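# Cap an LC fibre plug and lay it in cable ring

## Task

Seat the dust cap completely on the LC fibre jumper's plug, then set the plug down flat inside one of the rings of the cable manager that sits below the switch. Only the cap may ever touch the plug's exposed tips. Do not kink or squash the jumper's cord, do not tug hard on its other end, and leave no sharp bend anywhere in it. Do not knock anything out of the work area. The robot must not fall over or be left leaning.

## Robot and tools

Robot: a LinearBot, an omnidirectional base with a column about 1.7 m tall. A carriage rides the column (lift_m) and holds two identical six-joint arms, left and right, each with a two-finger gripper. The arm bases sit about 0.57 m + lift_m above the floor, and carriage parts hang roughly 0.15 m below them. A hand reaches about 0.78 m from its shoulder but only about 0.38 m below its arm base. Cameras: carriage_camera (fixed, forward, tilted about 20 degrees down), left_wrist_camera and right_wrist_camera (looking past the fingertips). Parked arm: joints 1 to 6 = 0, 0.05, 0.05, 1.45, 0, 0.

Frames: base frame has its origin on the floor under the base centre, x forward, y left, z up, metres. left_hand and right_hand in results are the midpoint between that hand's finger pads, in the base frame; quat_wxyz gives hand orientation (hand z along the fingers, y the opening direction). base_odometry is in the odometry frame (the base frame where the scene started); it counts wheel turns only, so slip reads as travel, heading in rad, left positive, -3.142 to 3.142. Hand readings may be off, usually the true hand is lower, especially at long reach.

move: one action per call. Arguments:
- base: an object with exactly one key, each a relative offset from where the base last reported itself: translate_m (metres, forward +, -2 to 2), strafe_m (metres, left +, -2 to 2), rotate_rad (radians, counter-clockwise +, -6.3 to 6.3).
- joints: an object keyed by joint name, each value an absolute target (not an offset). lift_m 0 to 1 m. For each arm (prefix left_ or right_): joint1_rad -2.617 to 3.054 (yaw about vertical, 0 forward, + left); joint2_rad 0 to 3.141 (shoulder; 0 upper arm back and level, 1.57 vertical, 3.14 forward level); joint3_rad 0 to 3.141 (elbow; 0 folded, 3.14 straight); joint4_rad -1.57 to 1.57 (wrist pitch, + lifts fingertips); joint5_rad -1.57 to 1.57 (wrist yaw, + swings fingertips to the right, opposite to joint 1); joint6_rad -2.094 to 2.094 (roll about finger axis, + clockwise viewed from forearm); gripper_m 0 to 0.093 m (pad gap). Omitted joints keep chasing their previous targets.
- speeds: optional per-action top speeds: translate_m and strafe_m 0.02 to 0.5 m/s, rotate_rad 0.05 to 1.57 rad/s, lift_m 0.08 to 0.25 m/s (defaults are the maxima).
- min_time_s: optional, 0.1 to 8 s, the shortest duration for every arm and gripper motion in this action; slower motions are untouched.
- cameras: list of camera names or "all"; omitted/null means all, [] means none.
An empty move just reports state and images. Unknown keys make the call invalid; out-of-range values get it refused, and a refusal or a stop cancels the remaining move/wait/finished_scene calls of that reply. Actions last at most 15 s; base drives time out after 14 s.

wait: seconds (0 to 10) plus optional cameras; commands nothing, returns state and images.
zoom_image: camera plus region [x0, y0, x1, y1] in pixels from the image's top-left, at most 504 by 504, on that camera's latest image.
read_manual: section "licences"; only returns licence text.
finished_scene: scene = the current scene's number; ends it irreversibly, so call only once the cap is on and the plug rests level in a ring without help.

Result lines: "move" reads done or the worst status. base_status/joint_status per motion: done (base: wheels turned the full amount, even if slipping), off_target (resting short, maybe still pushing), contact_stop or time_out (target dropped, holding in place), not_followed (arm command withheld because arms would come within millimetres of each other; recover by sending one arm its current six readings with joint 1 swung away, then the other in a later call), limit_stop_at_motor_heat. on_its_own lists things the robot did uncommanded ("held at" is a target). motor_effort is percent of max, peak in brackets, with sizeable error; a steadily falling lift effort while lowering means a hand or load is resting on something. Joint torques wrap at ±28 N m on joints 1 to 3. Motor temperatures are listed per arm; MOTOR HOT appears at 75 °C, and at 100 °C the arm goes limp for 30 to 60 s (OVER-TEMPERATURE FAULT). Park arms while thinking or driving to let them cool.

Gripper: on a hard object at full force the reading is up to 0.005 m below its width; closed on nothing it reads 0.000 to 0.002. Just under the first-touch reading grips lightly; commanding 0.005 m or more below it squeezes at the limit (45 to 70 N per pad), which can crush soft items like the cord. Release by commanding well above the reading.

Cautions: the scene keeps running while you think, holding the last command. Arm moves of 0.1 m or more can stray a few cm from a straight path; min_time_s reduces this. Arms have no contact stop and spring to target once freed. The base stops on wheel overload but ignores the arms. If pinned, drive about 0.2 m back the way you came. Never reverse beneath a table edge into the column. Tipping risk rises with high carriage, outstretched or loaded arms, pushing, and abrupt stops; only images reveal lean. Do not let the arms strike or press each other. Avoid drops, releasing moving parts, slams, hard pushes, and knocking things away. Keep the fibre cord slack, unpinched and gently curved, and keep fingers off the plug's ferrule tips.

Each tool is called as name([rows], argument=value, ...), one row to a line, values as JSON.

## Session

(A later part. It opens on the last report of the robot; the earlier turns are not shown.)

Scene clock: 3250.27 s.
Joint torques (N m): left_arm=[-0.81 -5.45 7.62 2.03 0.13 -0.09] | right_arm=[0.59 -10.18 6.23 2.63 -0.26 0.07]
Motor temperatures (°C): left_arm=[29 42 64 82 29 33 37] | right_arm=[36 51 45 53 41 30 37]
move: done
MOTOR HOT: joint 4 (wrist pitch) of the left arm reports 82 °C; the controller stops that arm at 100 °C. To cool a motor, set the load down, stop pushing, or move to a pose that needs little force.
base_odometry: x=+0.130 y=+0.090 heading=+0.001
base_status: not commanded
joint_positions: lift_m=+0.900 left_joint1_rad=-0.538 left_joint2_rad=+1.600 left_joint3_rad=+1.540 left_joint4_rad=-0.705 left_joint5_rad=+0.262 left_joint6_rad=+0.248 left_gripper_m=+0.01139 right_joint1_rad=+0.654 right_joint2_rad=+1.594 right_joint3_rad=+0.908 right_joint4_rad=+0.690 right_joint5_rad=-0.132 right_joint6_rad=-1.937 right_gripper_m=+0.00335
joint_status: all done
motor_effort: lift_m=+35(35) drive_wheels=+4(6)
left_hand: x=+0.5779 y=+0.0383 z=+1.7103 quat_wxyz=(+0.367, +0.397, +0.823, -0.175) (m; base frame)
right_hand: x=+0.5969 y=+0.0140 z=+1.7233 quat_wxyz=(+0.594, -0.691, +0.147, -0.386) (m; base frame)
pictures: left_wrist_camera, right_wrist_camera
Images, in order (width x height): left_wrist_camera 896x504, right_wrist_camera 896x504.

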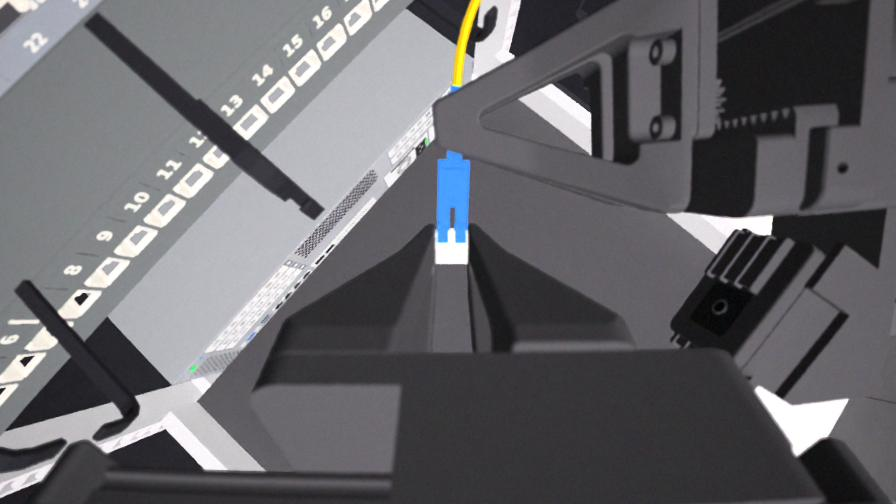

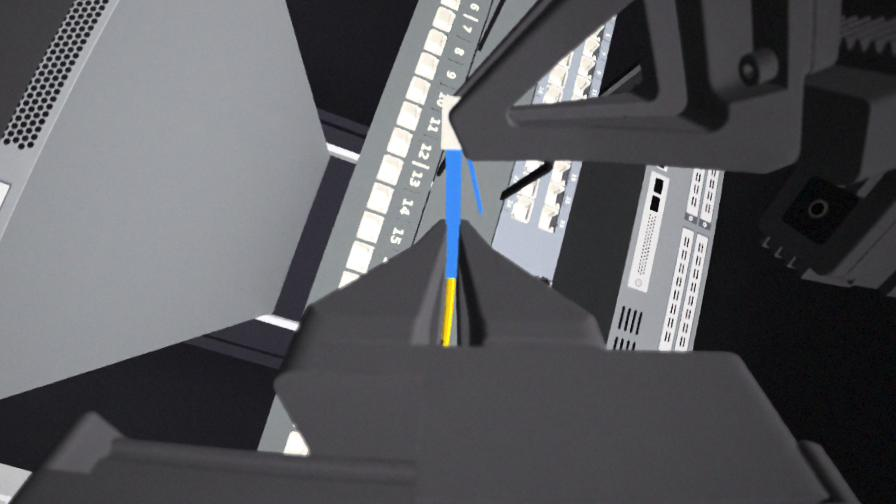

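move(joints={"left_gripper_m": 0.035}, min_time_s=1.2, cameras=["left_wrist_camera", "right_wrist_camera"])

zoom_image(camera="left_wrist_camera", region=[410, 170, 500, 280])

Scene clock: 3257.17 s.
Joint torques (N m): left_arm=[-0.57 -6 7.64 1.91 0.13 -0.09] | right_arm=[0.58 -10.17 6.27 2.63 -0.1 0.06]
Motor temperatures (°C): left_arm=[29 42 64 76 29 33 37] | right_arm=[35 51 45 53 39 30 37]
move: done
MOTOR HOT: still on. Joint 4 (wrist pitch) of the left arm reports 76 °C.
base_odometry: x=+0.130 y=+0.090 heading=+0.001
base_status: not commanded
joint_positions: lift_m=+0.900 left_joint1_rad=-0.541 left_joint2_rad=+1.606 left_joint3_rad=+1.540 left_joint4_rad=-0.693 left_joint5_rad=+0.262 left_joint6_rad=+0.248 left_gripper_m=+0.03489 right_joint1_rad=+0.654 right_joint2_rad=+1.594 right_joint3_rad=+0.908 right_joint4_rad=+0.690 right_joint5_rad=-0.145 right_joint6_rad=-1.937 right_gripper_m=+0.00335
joint_status: all done
motor_effort: lift_m=+35(35) drive_wheels=+0(7)
left_hand: x=+0.5795 y=+0.0360 z=+1.7098 quat_wxyz=(+0.369, +0.398, +0.821, -0.176) (m; base frame)
right_hand: x=+0.5953 y=+0.0156 z=+1.7234 quat_wxyz=(+0.597, -0.691, +0.142, -0.382) (m; base frame)
pictures: left_wrist_camera, right_wrist_camera
Images, in order (width x height): left_wrist_camera 896x504, right_wrist_camera 896x504.

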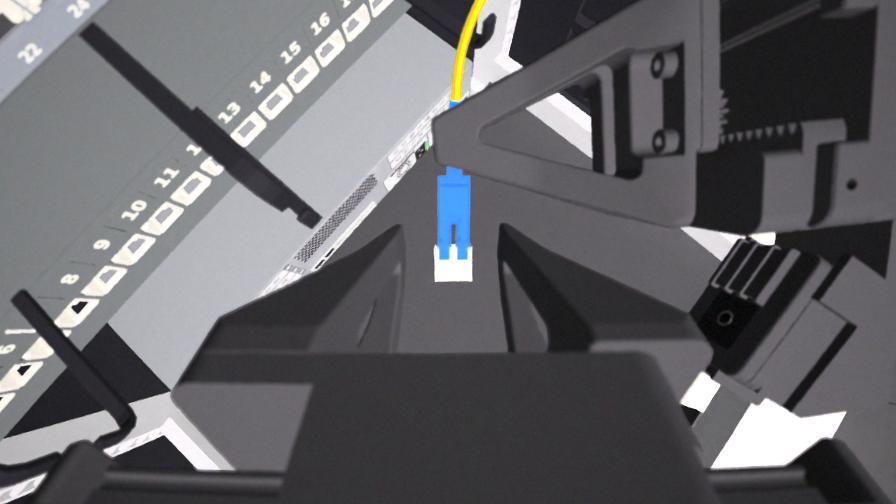

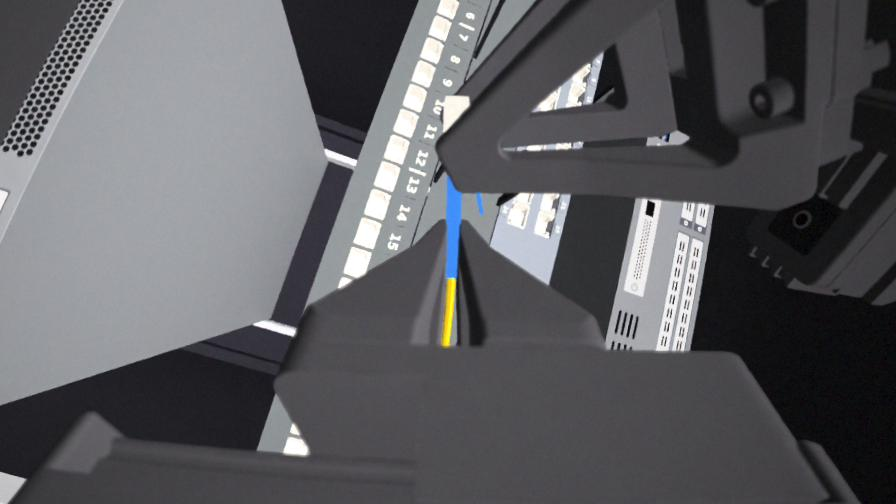

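Scaled by 4.582 from the camera's 896x504 image, which has a finer 1280x720 frame.

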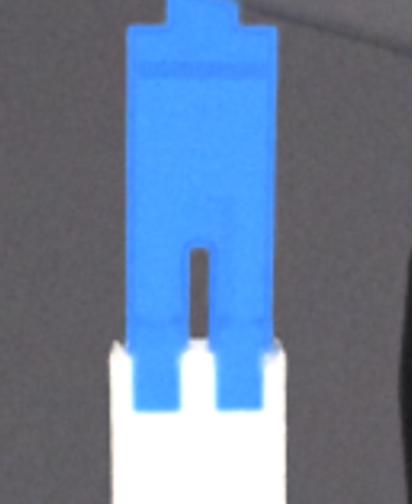

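move(joints={"left_joint1_rad": -0.48, "left_joint2_rad": 1.46, "left_joint3_rad": 1.61, "left_joint4_rad": -0.88, "left_joint5_rad": 0.30, "left_joint6_rad": 0.287}, min_time_s=2.5, cameras=["left_wrist_camera", "right_wrist_camera"])

zoom_image(camera="right_wrist_camera", region=[390, 70, 520, 290])

Scene clock: 3265.10 s.
Joint torques (N m): left_arm=[0.7 -8.08 11.11 1.66 0.3 0.12] | right_arm=[0.58 -10.15 6.24 2.62 -0.11 0.06]
Motor temperatures (°C): left_arm=[29 42 64 71 29 33 36] | right_arm=[35 51 45 53 38 30 37]
move: done
MOTOR HOT: cleared for the motors of the left arm.
base_odometry: x=+0.130 y=+0.090 heading=+0.001
base_status: not commanded
joint_positions: lift_m=+0.900 left_joint1_rad=-0.488 left_joint2_rad=+1.488 left_joint3_rad=+1.572 left_joint4_rad=-0.874 left_joint5_rad=+0.287 left_joint6_rad=+0.276 left_gripper_m=+0.03489 right_joint1_rad=+0.654 right_joint2_rad=+1.594 right_joint3_rad=+0.908 right_joint4_rad=+0.691 right_joint5_rad=-0.146 right_joint6_rad=-1.937 right_gripper_m=+0.00335
joint_status: all done
motor_effort: lift_m=+35(35) drive_wheels=+4(6)
left_hand: x=+0.5506 y=+0.0739 z=+1.7412 quat_wxyz=(+0.361, +0.392, +0.829, -0.171) (m; base frame)
right_hand: x=+0.5952 y=+0.0157 z=+1.7236 quat_wxyz=(+0.597, -0.691, +0.142, -0.382) (m; base frame)
pictures: left_wrist_camera, right_wrist_camera
Images, in order (width x height): left_wrist_camera 896x504, right_wrist_camera 896x504.

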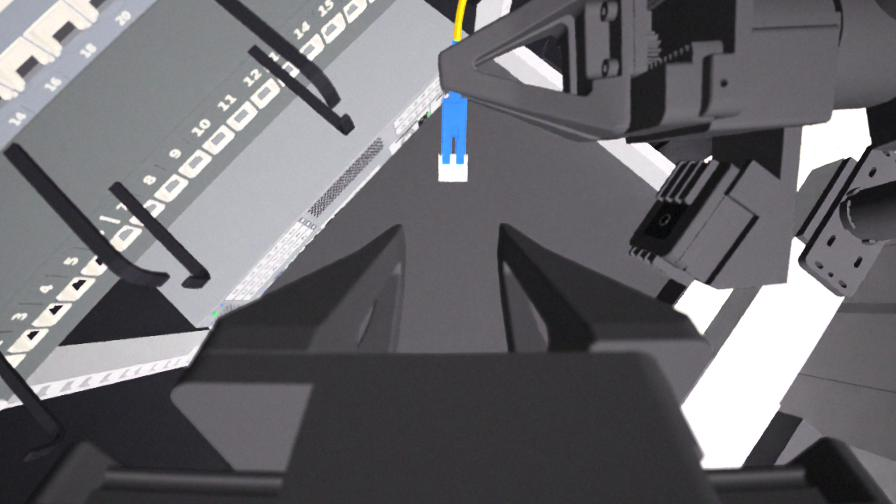

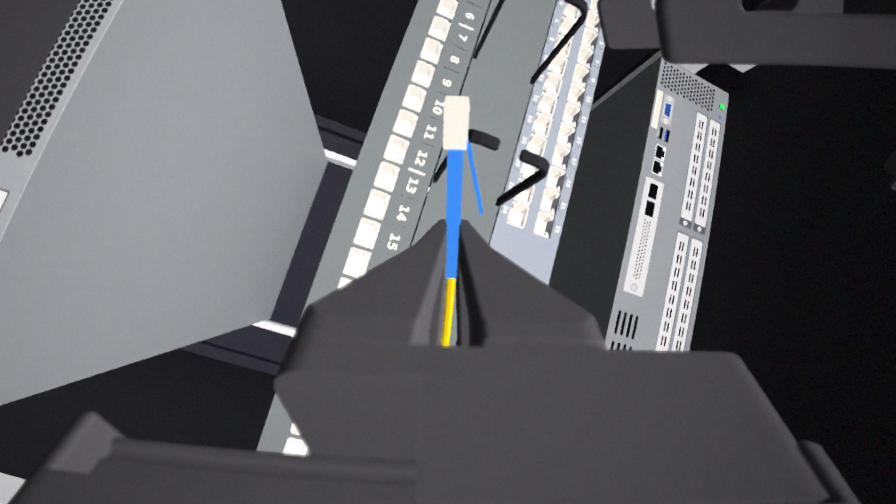

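Scaled by 2.291 from the camera's 896x504 image, which has a finer 1280x720 frame.

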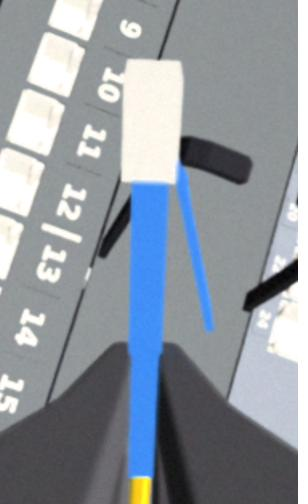

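move(joints={"left_joint1_rad": -0.4, "left_joint2_rad": 0.35, "left_joint3_rad": 0.38, "left_joint4_rad": -0.33, "left_joint5_rad": 0.15, "left_joint6_rad": 0.15}, min_time_s=2.5, cameras=[])

move(joints={"left_joint1_rad": 0.0, "left_joint2_rad": 0.05, "left_joint3_rad": 0.05, "left_joint4_rad": 1.45, "left_joint5_rad": 0.0, "left_joint6_rad": 0.0}, min_time_s=2.5, cameras=["carriage_camera", "right_wrist_camera"])

Scene clock: 3278.57 s.
Joint torques (N m): left_arm=[0.7 0.65 6.74 2.3 -0.03 -0.1] | right_arm=[0.57 -10.18 6.27 2.62 -0.09 0.07]
Motor temperatures (°C): left_arm=[29 43 67 66 29 33 36] | right_arm=[34 51 45 53 36 30 37]
move: done
base_odometry: x=+0.130 y=+0.090 heading=+0.001
base_status: not commanded
joint_positions: lift_m=+0.900 left_joint1_rad=-0.408 left_joint2_rad=+0.357 left_joint3_rad=+0.397 left_joint4_rad=-0.346 left_joint5_rad=+0.163 left_joint6_rad=+0.162 left_gripper_m=+0.03489 right_joint1_rad=+0.654 right_joint2_rad=+1.594 right_joint3_rad=+0.908 right_joint4_rad=+0.691 right_joint5_rad=-0.147 right_joint6_rad=-1.937 right_gripper_m=+0.00335
joint_status: all done
motor_effort: lift_m=+35(35) drive_wheels=+0(6)
left_hand: x=+0.4312 y=+0.1831 z=+1.6562 quat_wxyz=(+0.577, +0.272, +0.758, -0.138) (m; base frame)
right_hand: x=+0.5951 y=+0.0158 z=+1.7237 quat_wxyz=(+0.597, -0.691, +0.141, -0.381) (m; base frame)
pictures: none
No camera images: "cameras" was empty.

Scene clock: 3281.43 s.
Joint torques (N m): left_arm=[0.69 2.74 4.96 -0.16 -0.07 -0.1] | right_arm=[0.58 -10.15 6.24 2.61 -0.09 0.06]
Motor temperatures (°C): left_arm=[29 43 66 65 29 33 36] | right_arm=[34 51 45 53 36 30 37]
move: done
base_odometry: x=+0.130 y=+0.090 heading=+0.001
base_status: not commanded
joint_positions: lift_m=+0.900 left_joint1_rad=-0.008 left_joint2_rad=+0.060 left_joint3_rad=+0.065 left_joint4_rad=+1.439 left_joint5_rad=+0.014 left_joint6_rad=+0.011 left_gripper_m=+0.03489 right_joint1_rad=+0.654 right_joint2_rad=+1.594 right_joint3_rad=+0.908 right_joint4_rad=+0.691 right_joint5_rad=-0.147 right_joint6_rad=-1.937 right_gripper_m=+0.00335
joint_status: all done
motor_effort: lift_m=+35(35) drive_wheels=+2(6)
left_hand: x=+0.2474 y=+0.3043 z=+1.8884 quat_wxyz=(+0.998, +0.007, +0.063, +0.001) (m; base frame)
right_hand: x=+0.5951 y=+0.0158 z=+1.7237 quat_wxyz=(+0.597, -0.691, +0.141, -0.381) (m; base frame)
pictures: carriage_camera, right_wrist_camera
Images, in order (width x height): carriage_camera 896x504, right_wrist_camera 896x504.

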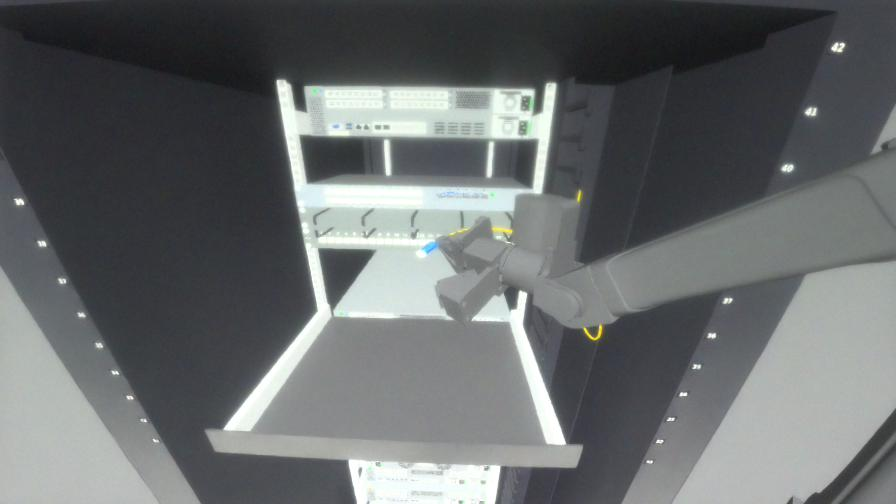

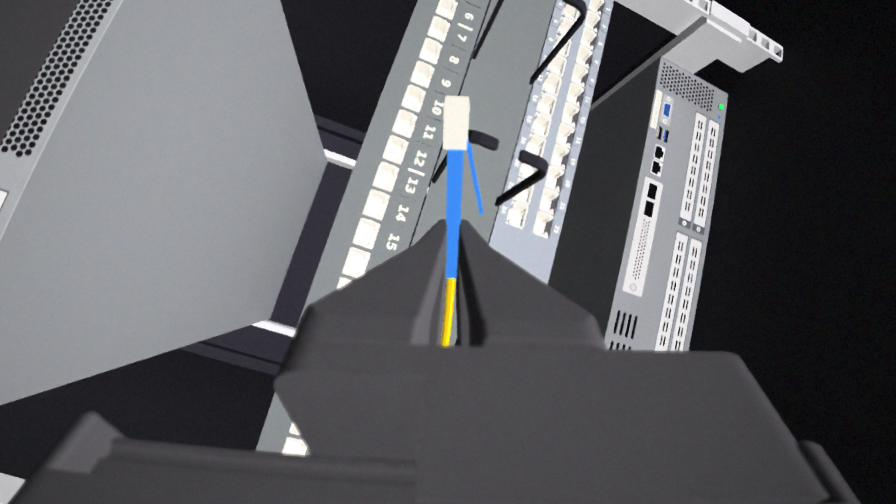

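zoom_image(camera="right_wrist_camera", region=[420, 90, 580, 220])

zoom_image(camera="carriage_camera", region=[380, 170, 560, 290])

Scaled by 3.150 from the camera's 896x504 image, which has a finer 1280x720 frame.

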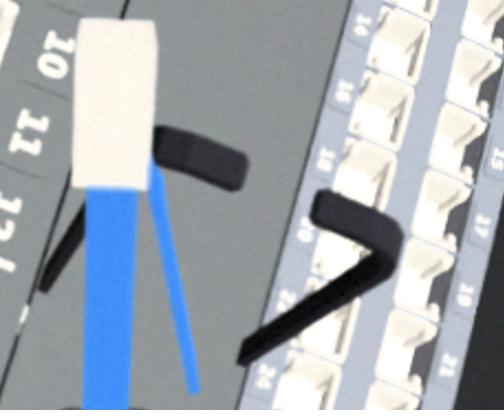

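Scaled by 2.800 from the camera's 896x504 image, which has a finer 1280x720 frame.

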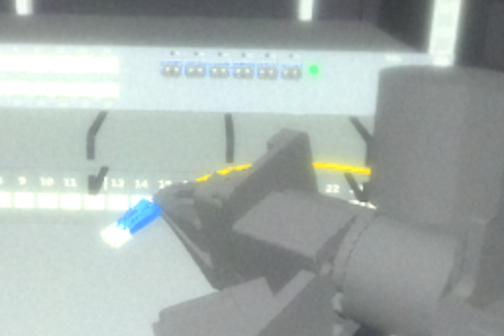

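move(joints={"right_joint1_rad": 0.760, "right_joint2_rad": 1.611, "right_joint3_rad": 0.984, "right_joint4_rad": 0.615, "right_joint5_rad": 0.238, "right_joint6_rad": -1.699}, min_time_s=3.0, cameras=["carriage_camera", "right_wrist_camera"])

zoom_image(camera="right_wrist_camera", region=[400, 90, 600, 240])

Scene clock: 3622.47 s.
Joint torques (N m): left_arm=[0.68 2.77 4.96 -0.21 -0.06 -0.09] | right_arm=[0.58 -6.67 9.99 2.46 0.11 0.07]
Motor temperatures (°C): left_arm=[29 37 53 36 29 33 33] | right_arm=[32 51 45 54 32 30 37]
move: done
base_odometry: x=+0.130 y=+0.090 heading=+0.001
base_status: not commanded
joint_positions: lift_m=+0.900 left_joint1_rad=-0.008 left_joint2_rad=+0.060 left_joint3_rad=+0.064 left_joint4_rad=+1.443 left_joint5_rad=+0.012 left_joint6_rad=+0.011 left_gripper_m=+0.03489 right_joint1_rad=+0.754 right_joint2_rad=+1.594 right_joint3_rad=+0.957 right_joint4_rad=+0.631 right_joint5_rad=+0.228 right_joint6_rad=-1.709 right_gripper_m=+0.00335
joint_status: all done
motor_effort: lift_m=+35(35) drive_wheels=+0(7)
left_hand: x=+0.2467 y=+0.3046 z=+1.8885 quat_wxyz=(+0.998, +0.007, +0.062, +0.001) (m; base frame)
right_hand: x=+0.6067 y=+0.0071 z=+1.7325 quat_wxyz=(+0.585, -0.638, +0.310, -0.394) (m; base frame)
pictures: carriage_camera, right_wrist_camera
Images, in order (width x height): carriage_camera 896x504, right_wrist_camera 896x504.

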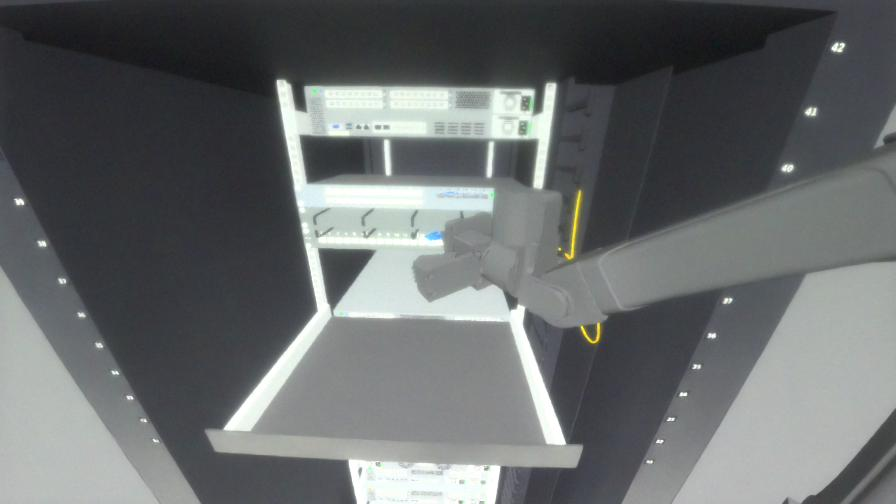

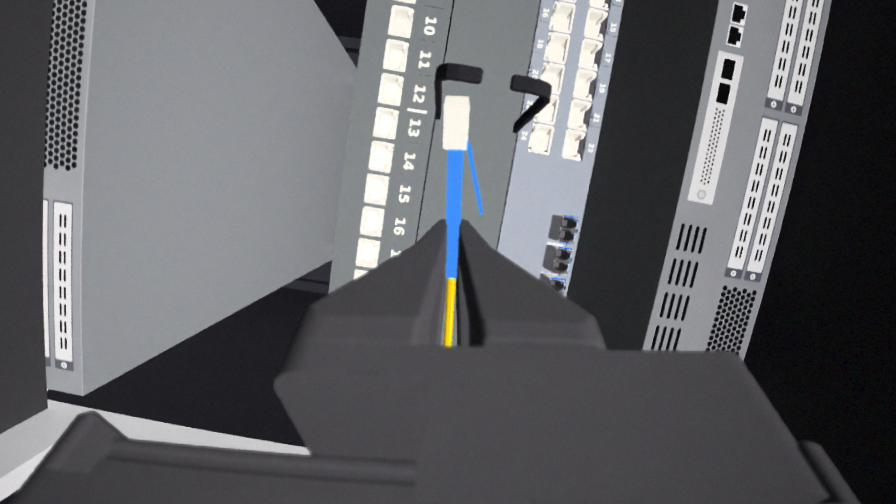

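Scaled by 2.520 from the camera's 896x504 image, which has a finer 1280x720 frame.

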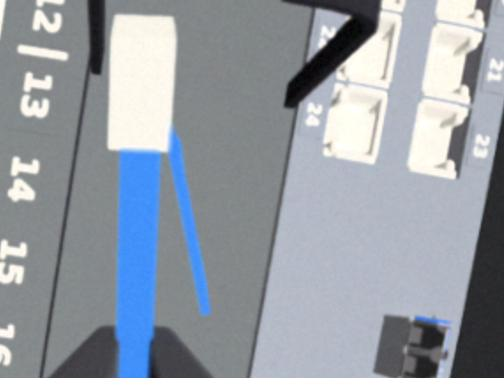

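move(joints={"right_joint1_rad": 0.824, "right_joint2_rad": 1.653, "right_joint3_rad": 1.041, "right_joint4_rad": 0.600, "right_joint5_rad": 0.477, "right_joint6_rad": -1.613}, min_time_s=2.5, cameras=["carriage_camera", "right_wrist_camera"])

zoom_image(camera="right_wrist_camera", region=[400, 20, 600, 170])

zoom_image(camera="carriage_camera", region=[380, 170, 560, 290])

Scene clock: 3652.27 s.
Joint torques (N m): left_arm=[0.72 2.73 4.94 -0.21 -0.05 -0.09] | right_arm=[0.58 -7.1 9.99 2.42 0.11 0.1]
Motor temperatures (°C): left_arm=[29 37 52 35 29 33 33] | right_arm=[32 48 47 55 32 30 37]
move: done
base_odometry: x=+0.130 y=+0.090 heading=+0.001
base_status: not commanded
joint_positions: lift_m=+0.900 left_joint1_rad=-0.008 left_joint2_rad=+0.060 left_joint3_rad=+0.064 left_joint4_rad=+1.443 left_joint5_rad=+0.012 left_joint6_rad=+0.011 left_gripper_m=+0.03489 right_joint1_rad=+0.818 right_joint2_rad=+1.637 right_joint3_rad=+1.014 right_joint4_rad=+0.615 right_joint5_rad=+0.467 right_joint6_rad=-1.623 right_gripper_m=+0.00335
joint_status: all done
motor_effort: lift_m=+35(35) drive_wheels=+2(6)
left_hand: x=+0.2467 y=+0.3047 z=+1.8885 quat_wxyz=(+0.998, +0.006, +0.062, +0.001) (m; base frame)
right_hand: x=+0.6129 y=+0.0042 z=+1.7352 quat_wxyz=(+0.566, -0.592, +0.390, -0.420) (m; base frame)
pictures: carriage_camera, right_wrist_camera
Images, in order (width x height): carriage_camera 896x504, right_wrist_camera 896x504.

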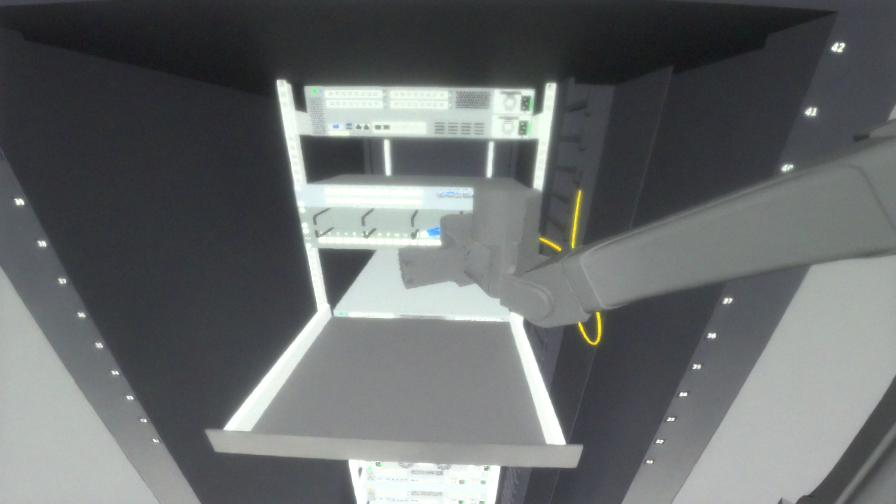

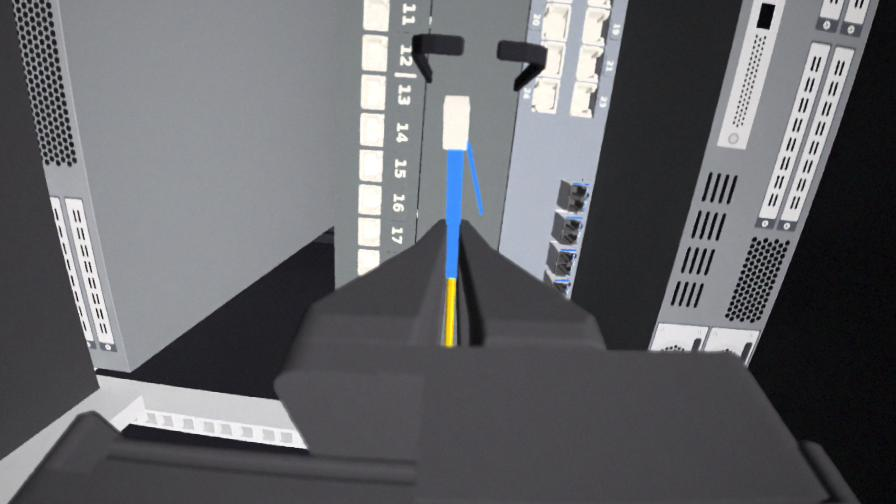

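Scaled by 2.520 from the camera's 896x504 image, which has a finer 1280x720 frame.

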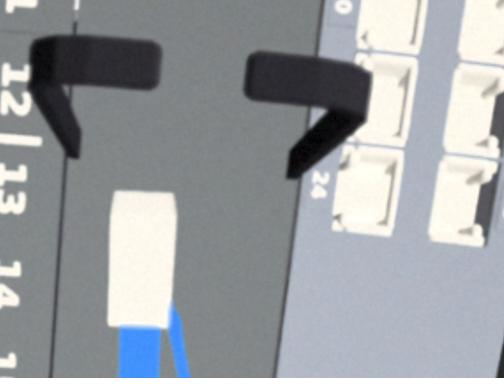

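Scaled by 2.800 from the camera's 896x504 image, which has a finer 1280x720 frame.

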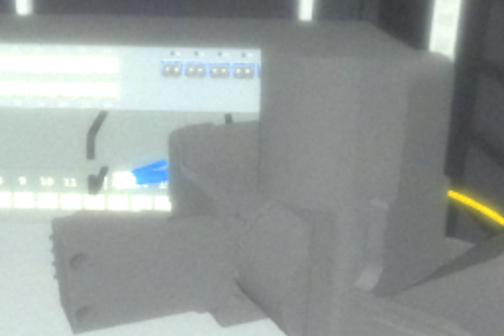

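zoom_image(camera="carriage_camera", region=[400, 205, 450, 245])

Scaled by 10.080 from the camera's 896x504 image, which has a finer 1280x720 frame.

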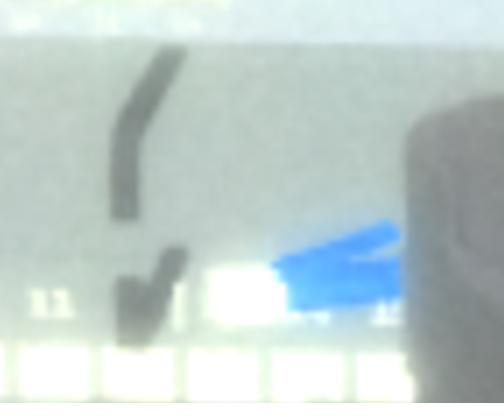

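move(joints={"right_joint1_rad": 0.930, "right_joint2_rad": 1.8205, "right_joint3_rad": 1.2546, "right_joint4_rad": 0.562, "right_joint5_rad": 0.934, "right_joint6_rad": -1.561}, min_time_s=3.0, cameras=["carriage_camera", "right_wrist_camera"])

zoom_image(camera="right_wrist_camera", region=[400, 40, 560, 160])

zoom_image(camera="carriage_camera", region=[400, 205, 450, 245])

Scene clock: 3710.63 s.
Joint torques (N m): left_arm=[0.66 2.76 4.93 -0.21 -0.06 -0.09] | right_arm=[0.58 -8.47 9.92 2.19 0.12 0.1]
Motor temperatures (°C): left_arm=[29 37 51 34 29 33 33] | right_arm=[32 47 52 56 32 30 37]
move: done
base_odometry: x=+0.130 y=+0.090 heading=+0.001
base_status: not commanded
joint_positions: lift_m=+0.900 left_joint1_rad=-0.008 left_joint2_rad=+0.060 left_joint3_rad=+0.064 left_joint4_rad=+1.443 left_joint5_rad=+0.012 left_joint6_rad=+0.011 left_gripper_m=+0.03489 right_joint1_rad=+0.924 right_joint2_rad=+1.802 right_joint3_rad=+1.228 right_joint4_rad=+0.578 right_joint5_rad=+0.924 right_joint6_rad=-1.571 right_gripper_m=+0.00335
joint_status: all done
motor_effort: lift_m=+35(35) drive_wheels=+2(7)
left_hand: x=+0.2467 y=+0.3047 z=+1.8885 quat_wxyz=(+0.998, +0.006, +0.062, +0.001) (m; base frame)
right_hand: x=+0.6240 y=+0.0064 z=+1.7426 quat_wxyz=(+0.501, -0.499, +0.500, -0.500) (m; base frame)
pictures: carriage_camera, right_wrist_camera
Images, in order (width x height): carriage_camera 896x504, right_wrist_camera 896x504.

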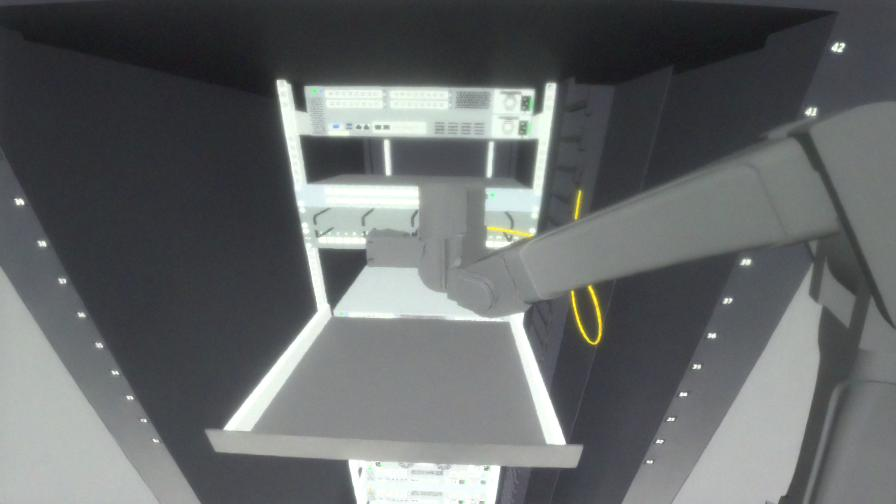

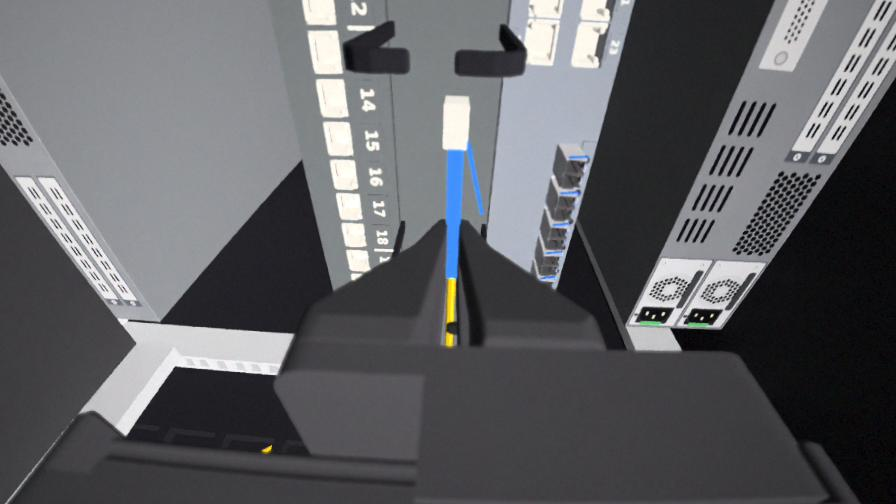

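Scaled by 3.150 from the camera's 896x504 image, which has a finer 1280x720 frame.

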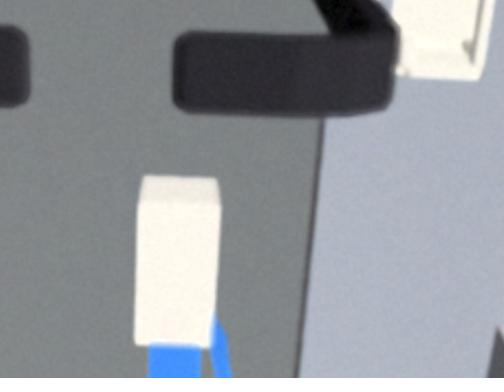

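Scaled by 10.080 from the camera's 896x504 image, which has a finer 1280x720 frame.

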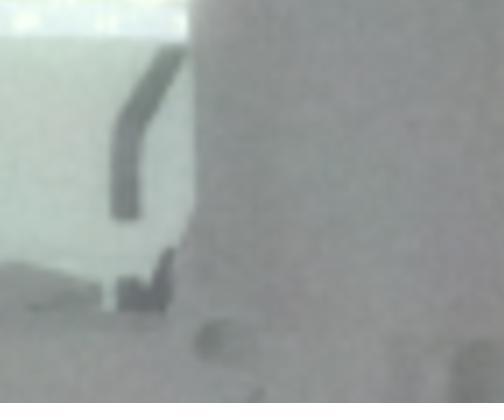

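move(cameras=["right_wrist_camera"])

Scene clock: 3743.23 s.
Joint torques (N m): left_arm=[0.68 2.78 4.94 -0.21 -0.06 -0.09] | right_arm=[0.57 -8.49 9.84 2.21 0.11 0.11]
Motor temperatures (°C): left_arm=[29 37 51 33 29 33 33] | right_arm=[32 48 55 52 31 30 37]
base_odometry: x=+0.130 y=+0.090 heading=+0.001
base_status: not commanded
joint_positions: lift_m=+0.900 left_joint1_rad=-0.008 left_joint2_rad=+0.060 left_joint3_rad=+0.064 left_joint4_rad=+1.443 left_joint5_rad=+0.012 left_joint6_rad=+0.011 left_gripper_m=+0.03489 right_joint1_rad=+0.924 right_joint2_rad=+1.802 right_joint3_rad=+1.229 right_joint4_rad=+0.576 right_joint5_rad=+0.925 right_joint6_rad=-1.571 right_gripper_m=+0.00335
joint_status: all done
motor_effort: lift_m=+35(35) drive_wheels=+1(7)
left_hand: x=+0.2467 y=+0.3047 z=+1.8885 quat_wxyz=(+0.998, +0.006, +0.062, +0.001) (m; base frame)
right_hand: x=+0.6239 y=+0.0063 z=+1.7427 quat_wxyz=(+0.501, -0.498, +0.501, -0.500) (m; base frame)
pictures: right_wrist_camera
Images, in order (width x height): right_wrist_camera 896x504.

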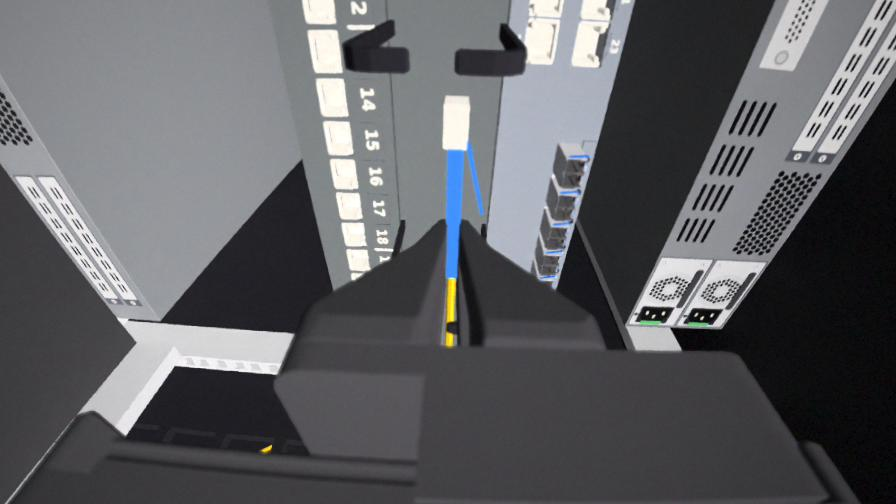

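move(joints={"right_joint1_rad": 0.8926, "right_joint2_rad": 1.860, "right_joint3_rad": 1.272, "right_joint4_rad": 0.598, "right_joint5_rad": 0.8886}, min_time_s=2, cameras=["right_wrist_camera", "carriage_camera"])

zoom_image(camera="right_wrist_camera", region=[340, 0, 560, 160])

Scene clock: 3765.97 s.
Joint torques (N m): left_arm=[0.68 2.77 4.94 -0.21 -0.06 -0.09] | right_arm=[-0.62 -8.81 9.88 2.43 -0.11 0.11]
Motor temperatures (°C): left_arm=[29 37 51 33 29 33 32] | right_arm=[32 48 56 51 31 30 37]
move: done
base_odometry: x=+0.130 y=+0.090 heading=+0.001
base_status: not commanded
joint_positions: lift_m=+0.900 left_joint1_rad=-0.008 left_joint2_rad=+0.060 left_joint3_rad=+0.064 left_joint4_rad=+1.443 left_joint5_rad=+0.012 left_joint6_rad=+0.011 left_gripper_m=+0.03489 right_joint1_rad=+0.898 right_joint2_rad=+1.841 right_joint3_rad=+1.246 right_joint4_rad=+0.595 right_joint5_rad=+0.899 right_joint6_rad=-1.570 right_gripper_m=+0.00335
joint_status: all done
motor_effort: lift_m=+35(35) drive_wheels=-2(4)
left_hand: x=+0.2467 y=+0.3047 z=+1.8885 quat_wxyz=(+0.998, +0.006, +0.062, +0.001) (m; base frame)
right_hand: x=+0.6369 y=+0.0067 z=+1.7342 quat_wxyz=(+0.500, -0.500, +0.500, -0.500) (m; base frame)
pictures: carriage_camera, right_wrist_camera
Images, in order (width x height): carriage_camera 896x504, right_wrist_camera 896x504.

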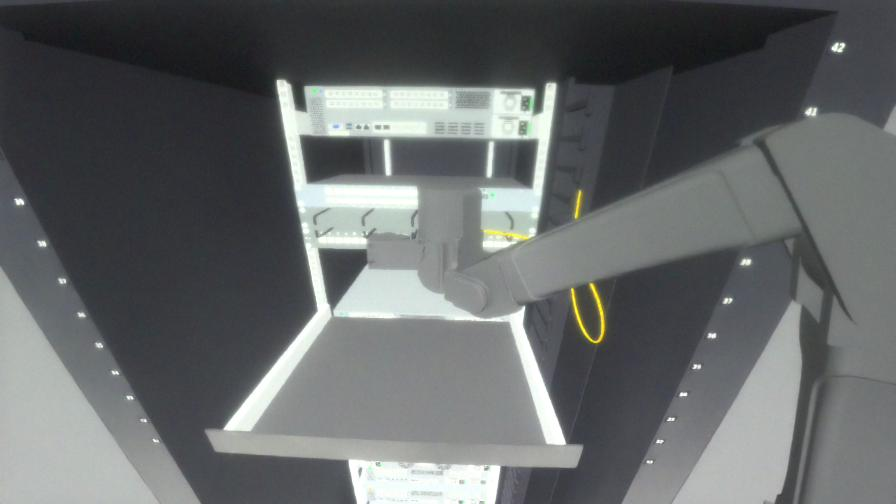

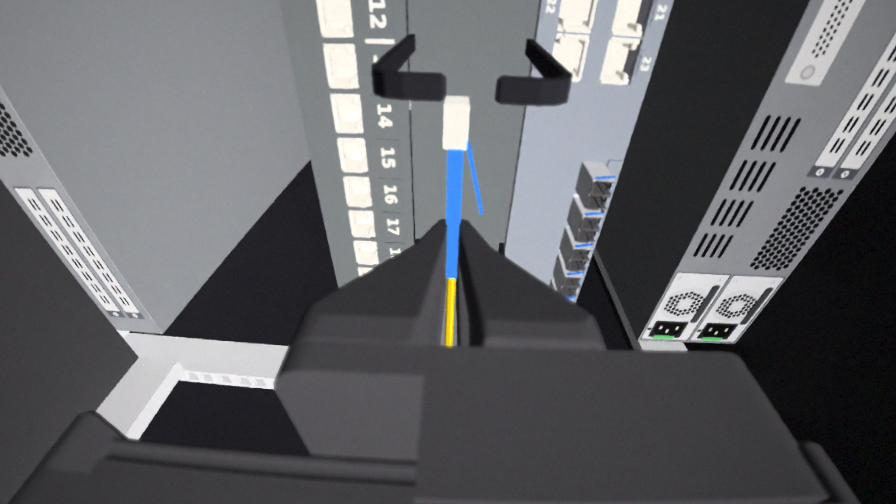

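Scaled by 2.291 from the camera's 896x504 image, which has a finer 1280x720 frame.

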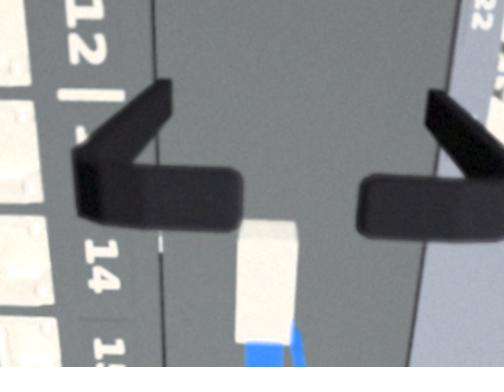

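move(joints={"right_joint1_rad": 0.8767, "right_joint2_rad": 1.8776, "right_joint3_rad": 1.296, "right_joint4_rad": 0.574, "right_joint5_rad": 0.8727}, min_time_s=1.5, cameras=["right_wrist_camera"])

zoom_image(camera="right_wrist_camera", region=[360, 40, 580, 200])

Scene clock: 3801.10 s.
Joint torques (N m): left_arm=[0.68 2.77 4.97 -0.21 -0.05 -0.09] | right_arm=[-0.64 -8.95 9.94 2.21 -0.1 0.1]
Motor temperatures (°C): left_arm=[29 37 50 32 29 33 32] | right_arm=[32 48 57 52 31 30 37]
move: done
base_odometry: x=+0.130 y=+0.090 heading=+0.001
base_status: not commanded
joint_positions: lift_m=+0.900 left_joint1_rad=-0.008 left_joint2_rad=+0.060 left_joint3_rad=+0.064 left_joint4_rad=+1.443 left_joint5_rad=+0.011 left_joint6_rad=+0.011 left_gripper_m=+0.03489 right_joint1_rad=+0.882 right_joint2_rad=+1.858 right_joint3_rad=+1.269 right_joint4_rad=+0.589 right_joint5_rad=+0.883 right_joint6_rad=-1.570 right_gripper_m=+0.00335
joint_status: all done
motor_effort: lift_m=+35(35) drive_wheels=-2(5)
left_hand: x=+0.2467 y=+0.3047 z=+1.8885 quat_wxyz=(+0.998, +0.006, +0.062, +0.001) (m; base frame)
right_hand: x=+0.6450 y=+0.0063 z=+1.7347 quat_wxyz=(+0.500, -0.499, +0.500, -0.500) (m; base frame)
pictures: right_wrist_camera
Images, in order (width x height): right_wrist_camera 896x504.

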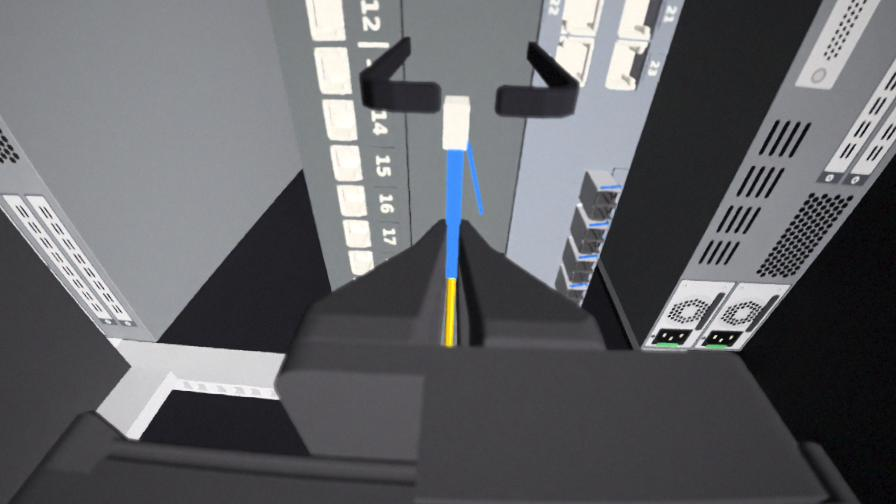

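Scaled by 2.291 from the camera's 896x504 image, which has a finer 1280x720 frame.

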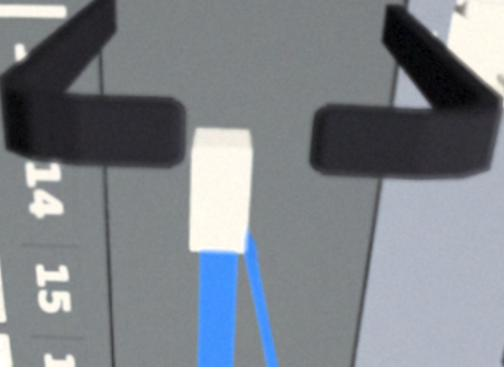

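move(joints={"right_joint1_rad": 0.909, "right_joint2_rad": 1.9145, "right_joint3_rad": 1.347, "right_joint4_rad": 0.559, "right_joint5_rad": 0.913}, min_time_s=1.5, cameras=["right_wrist_camera"])

zoom_image(camera="right_wrist_camera", region=[360, 40, 580, 200])

Scene clock: 3835.13 s.
Joint torques (N m): left_arm=[0.69 2.74 4.94 -0.21 -0.05 -0.09] | right_arm=[0.59 -9.26 9.98 2.2 0.1 0.1]
Motor temperatures (°C): left_arm=[29 37 50 32 29 33 32] | right_arm=[32 49 57 53 31 30 37]
move: done
base_odometry: x=+0.130 y=+0.090 heading=+0.001
base_status: not commanded
joint_positions: lift_m=+0.900 left_joint1_rad=-0.008 left_joint2_rad=+0.060 left_joint3_rad=+0.064 left_joint4_rad=+1.443 left_joint5_rad=+0.011 left_joint6_rad=+0.011 left_gripper_m=+0.03489 right_joint1_rad=+0.903 right_joint2_rad=+1.895 right_joint3_rad=+1.321 right_joint4_rad=+0.574 right_joint5_rad=+0.904 right_joint6_rad=-1.570 right_gripper_m=+0.00335
joint_status: all done
motor_effort: lift_m=+35(35) drive_wheels=+4(6)
left_hand: x=+0.2467 y=+0.3047 z=+1.8885 quat_wxyz=(+0.998, +0.006, +0.062, +0.001) (m; base frame)
right_hand: x=+0.6450 y=+0.0198 z=+1.7351 quat_wxyz=(+0.500, -0.500, +0.500, -0.500) (m; base frame)
pictures: right_wrist_camera
Images, in order (width x height): right_wrist_camera 896x504.

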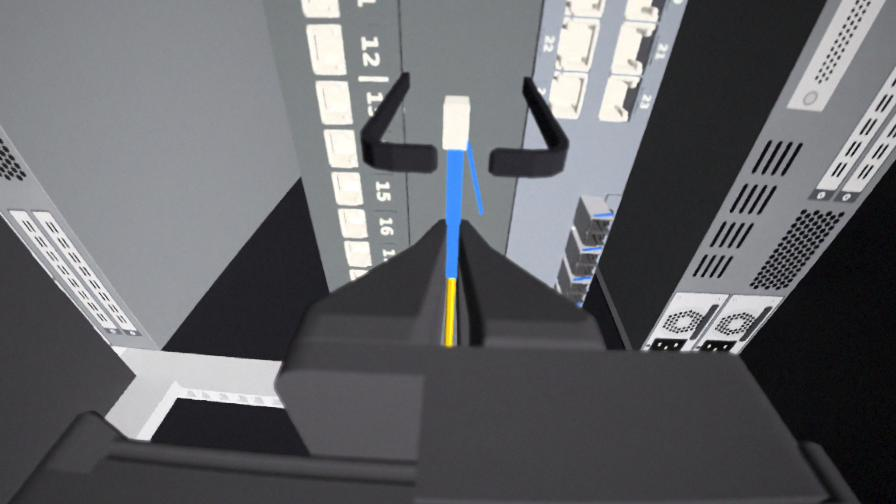

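Scaled by 2.291 from the camera's 896x504 image, which has a finer 1280x720 frame.

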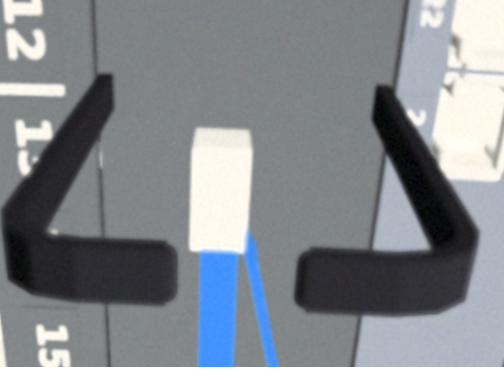

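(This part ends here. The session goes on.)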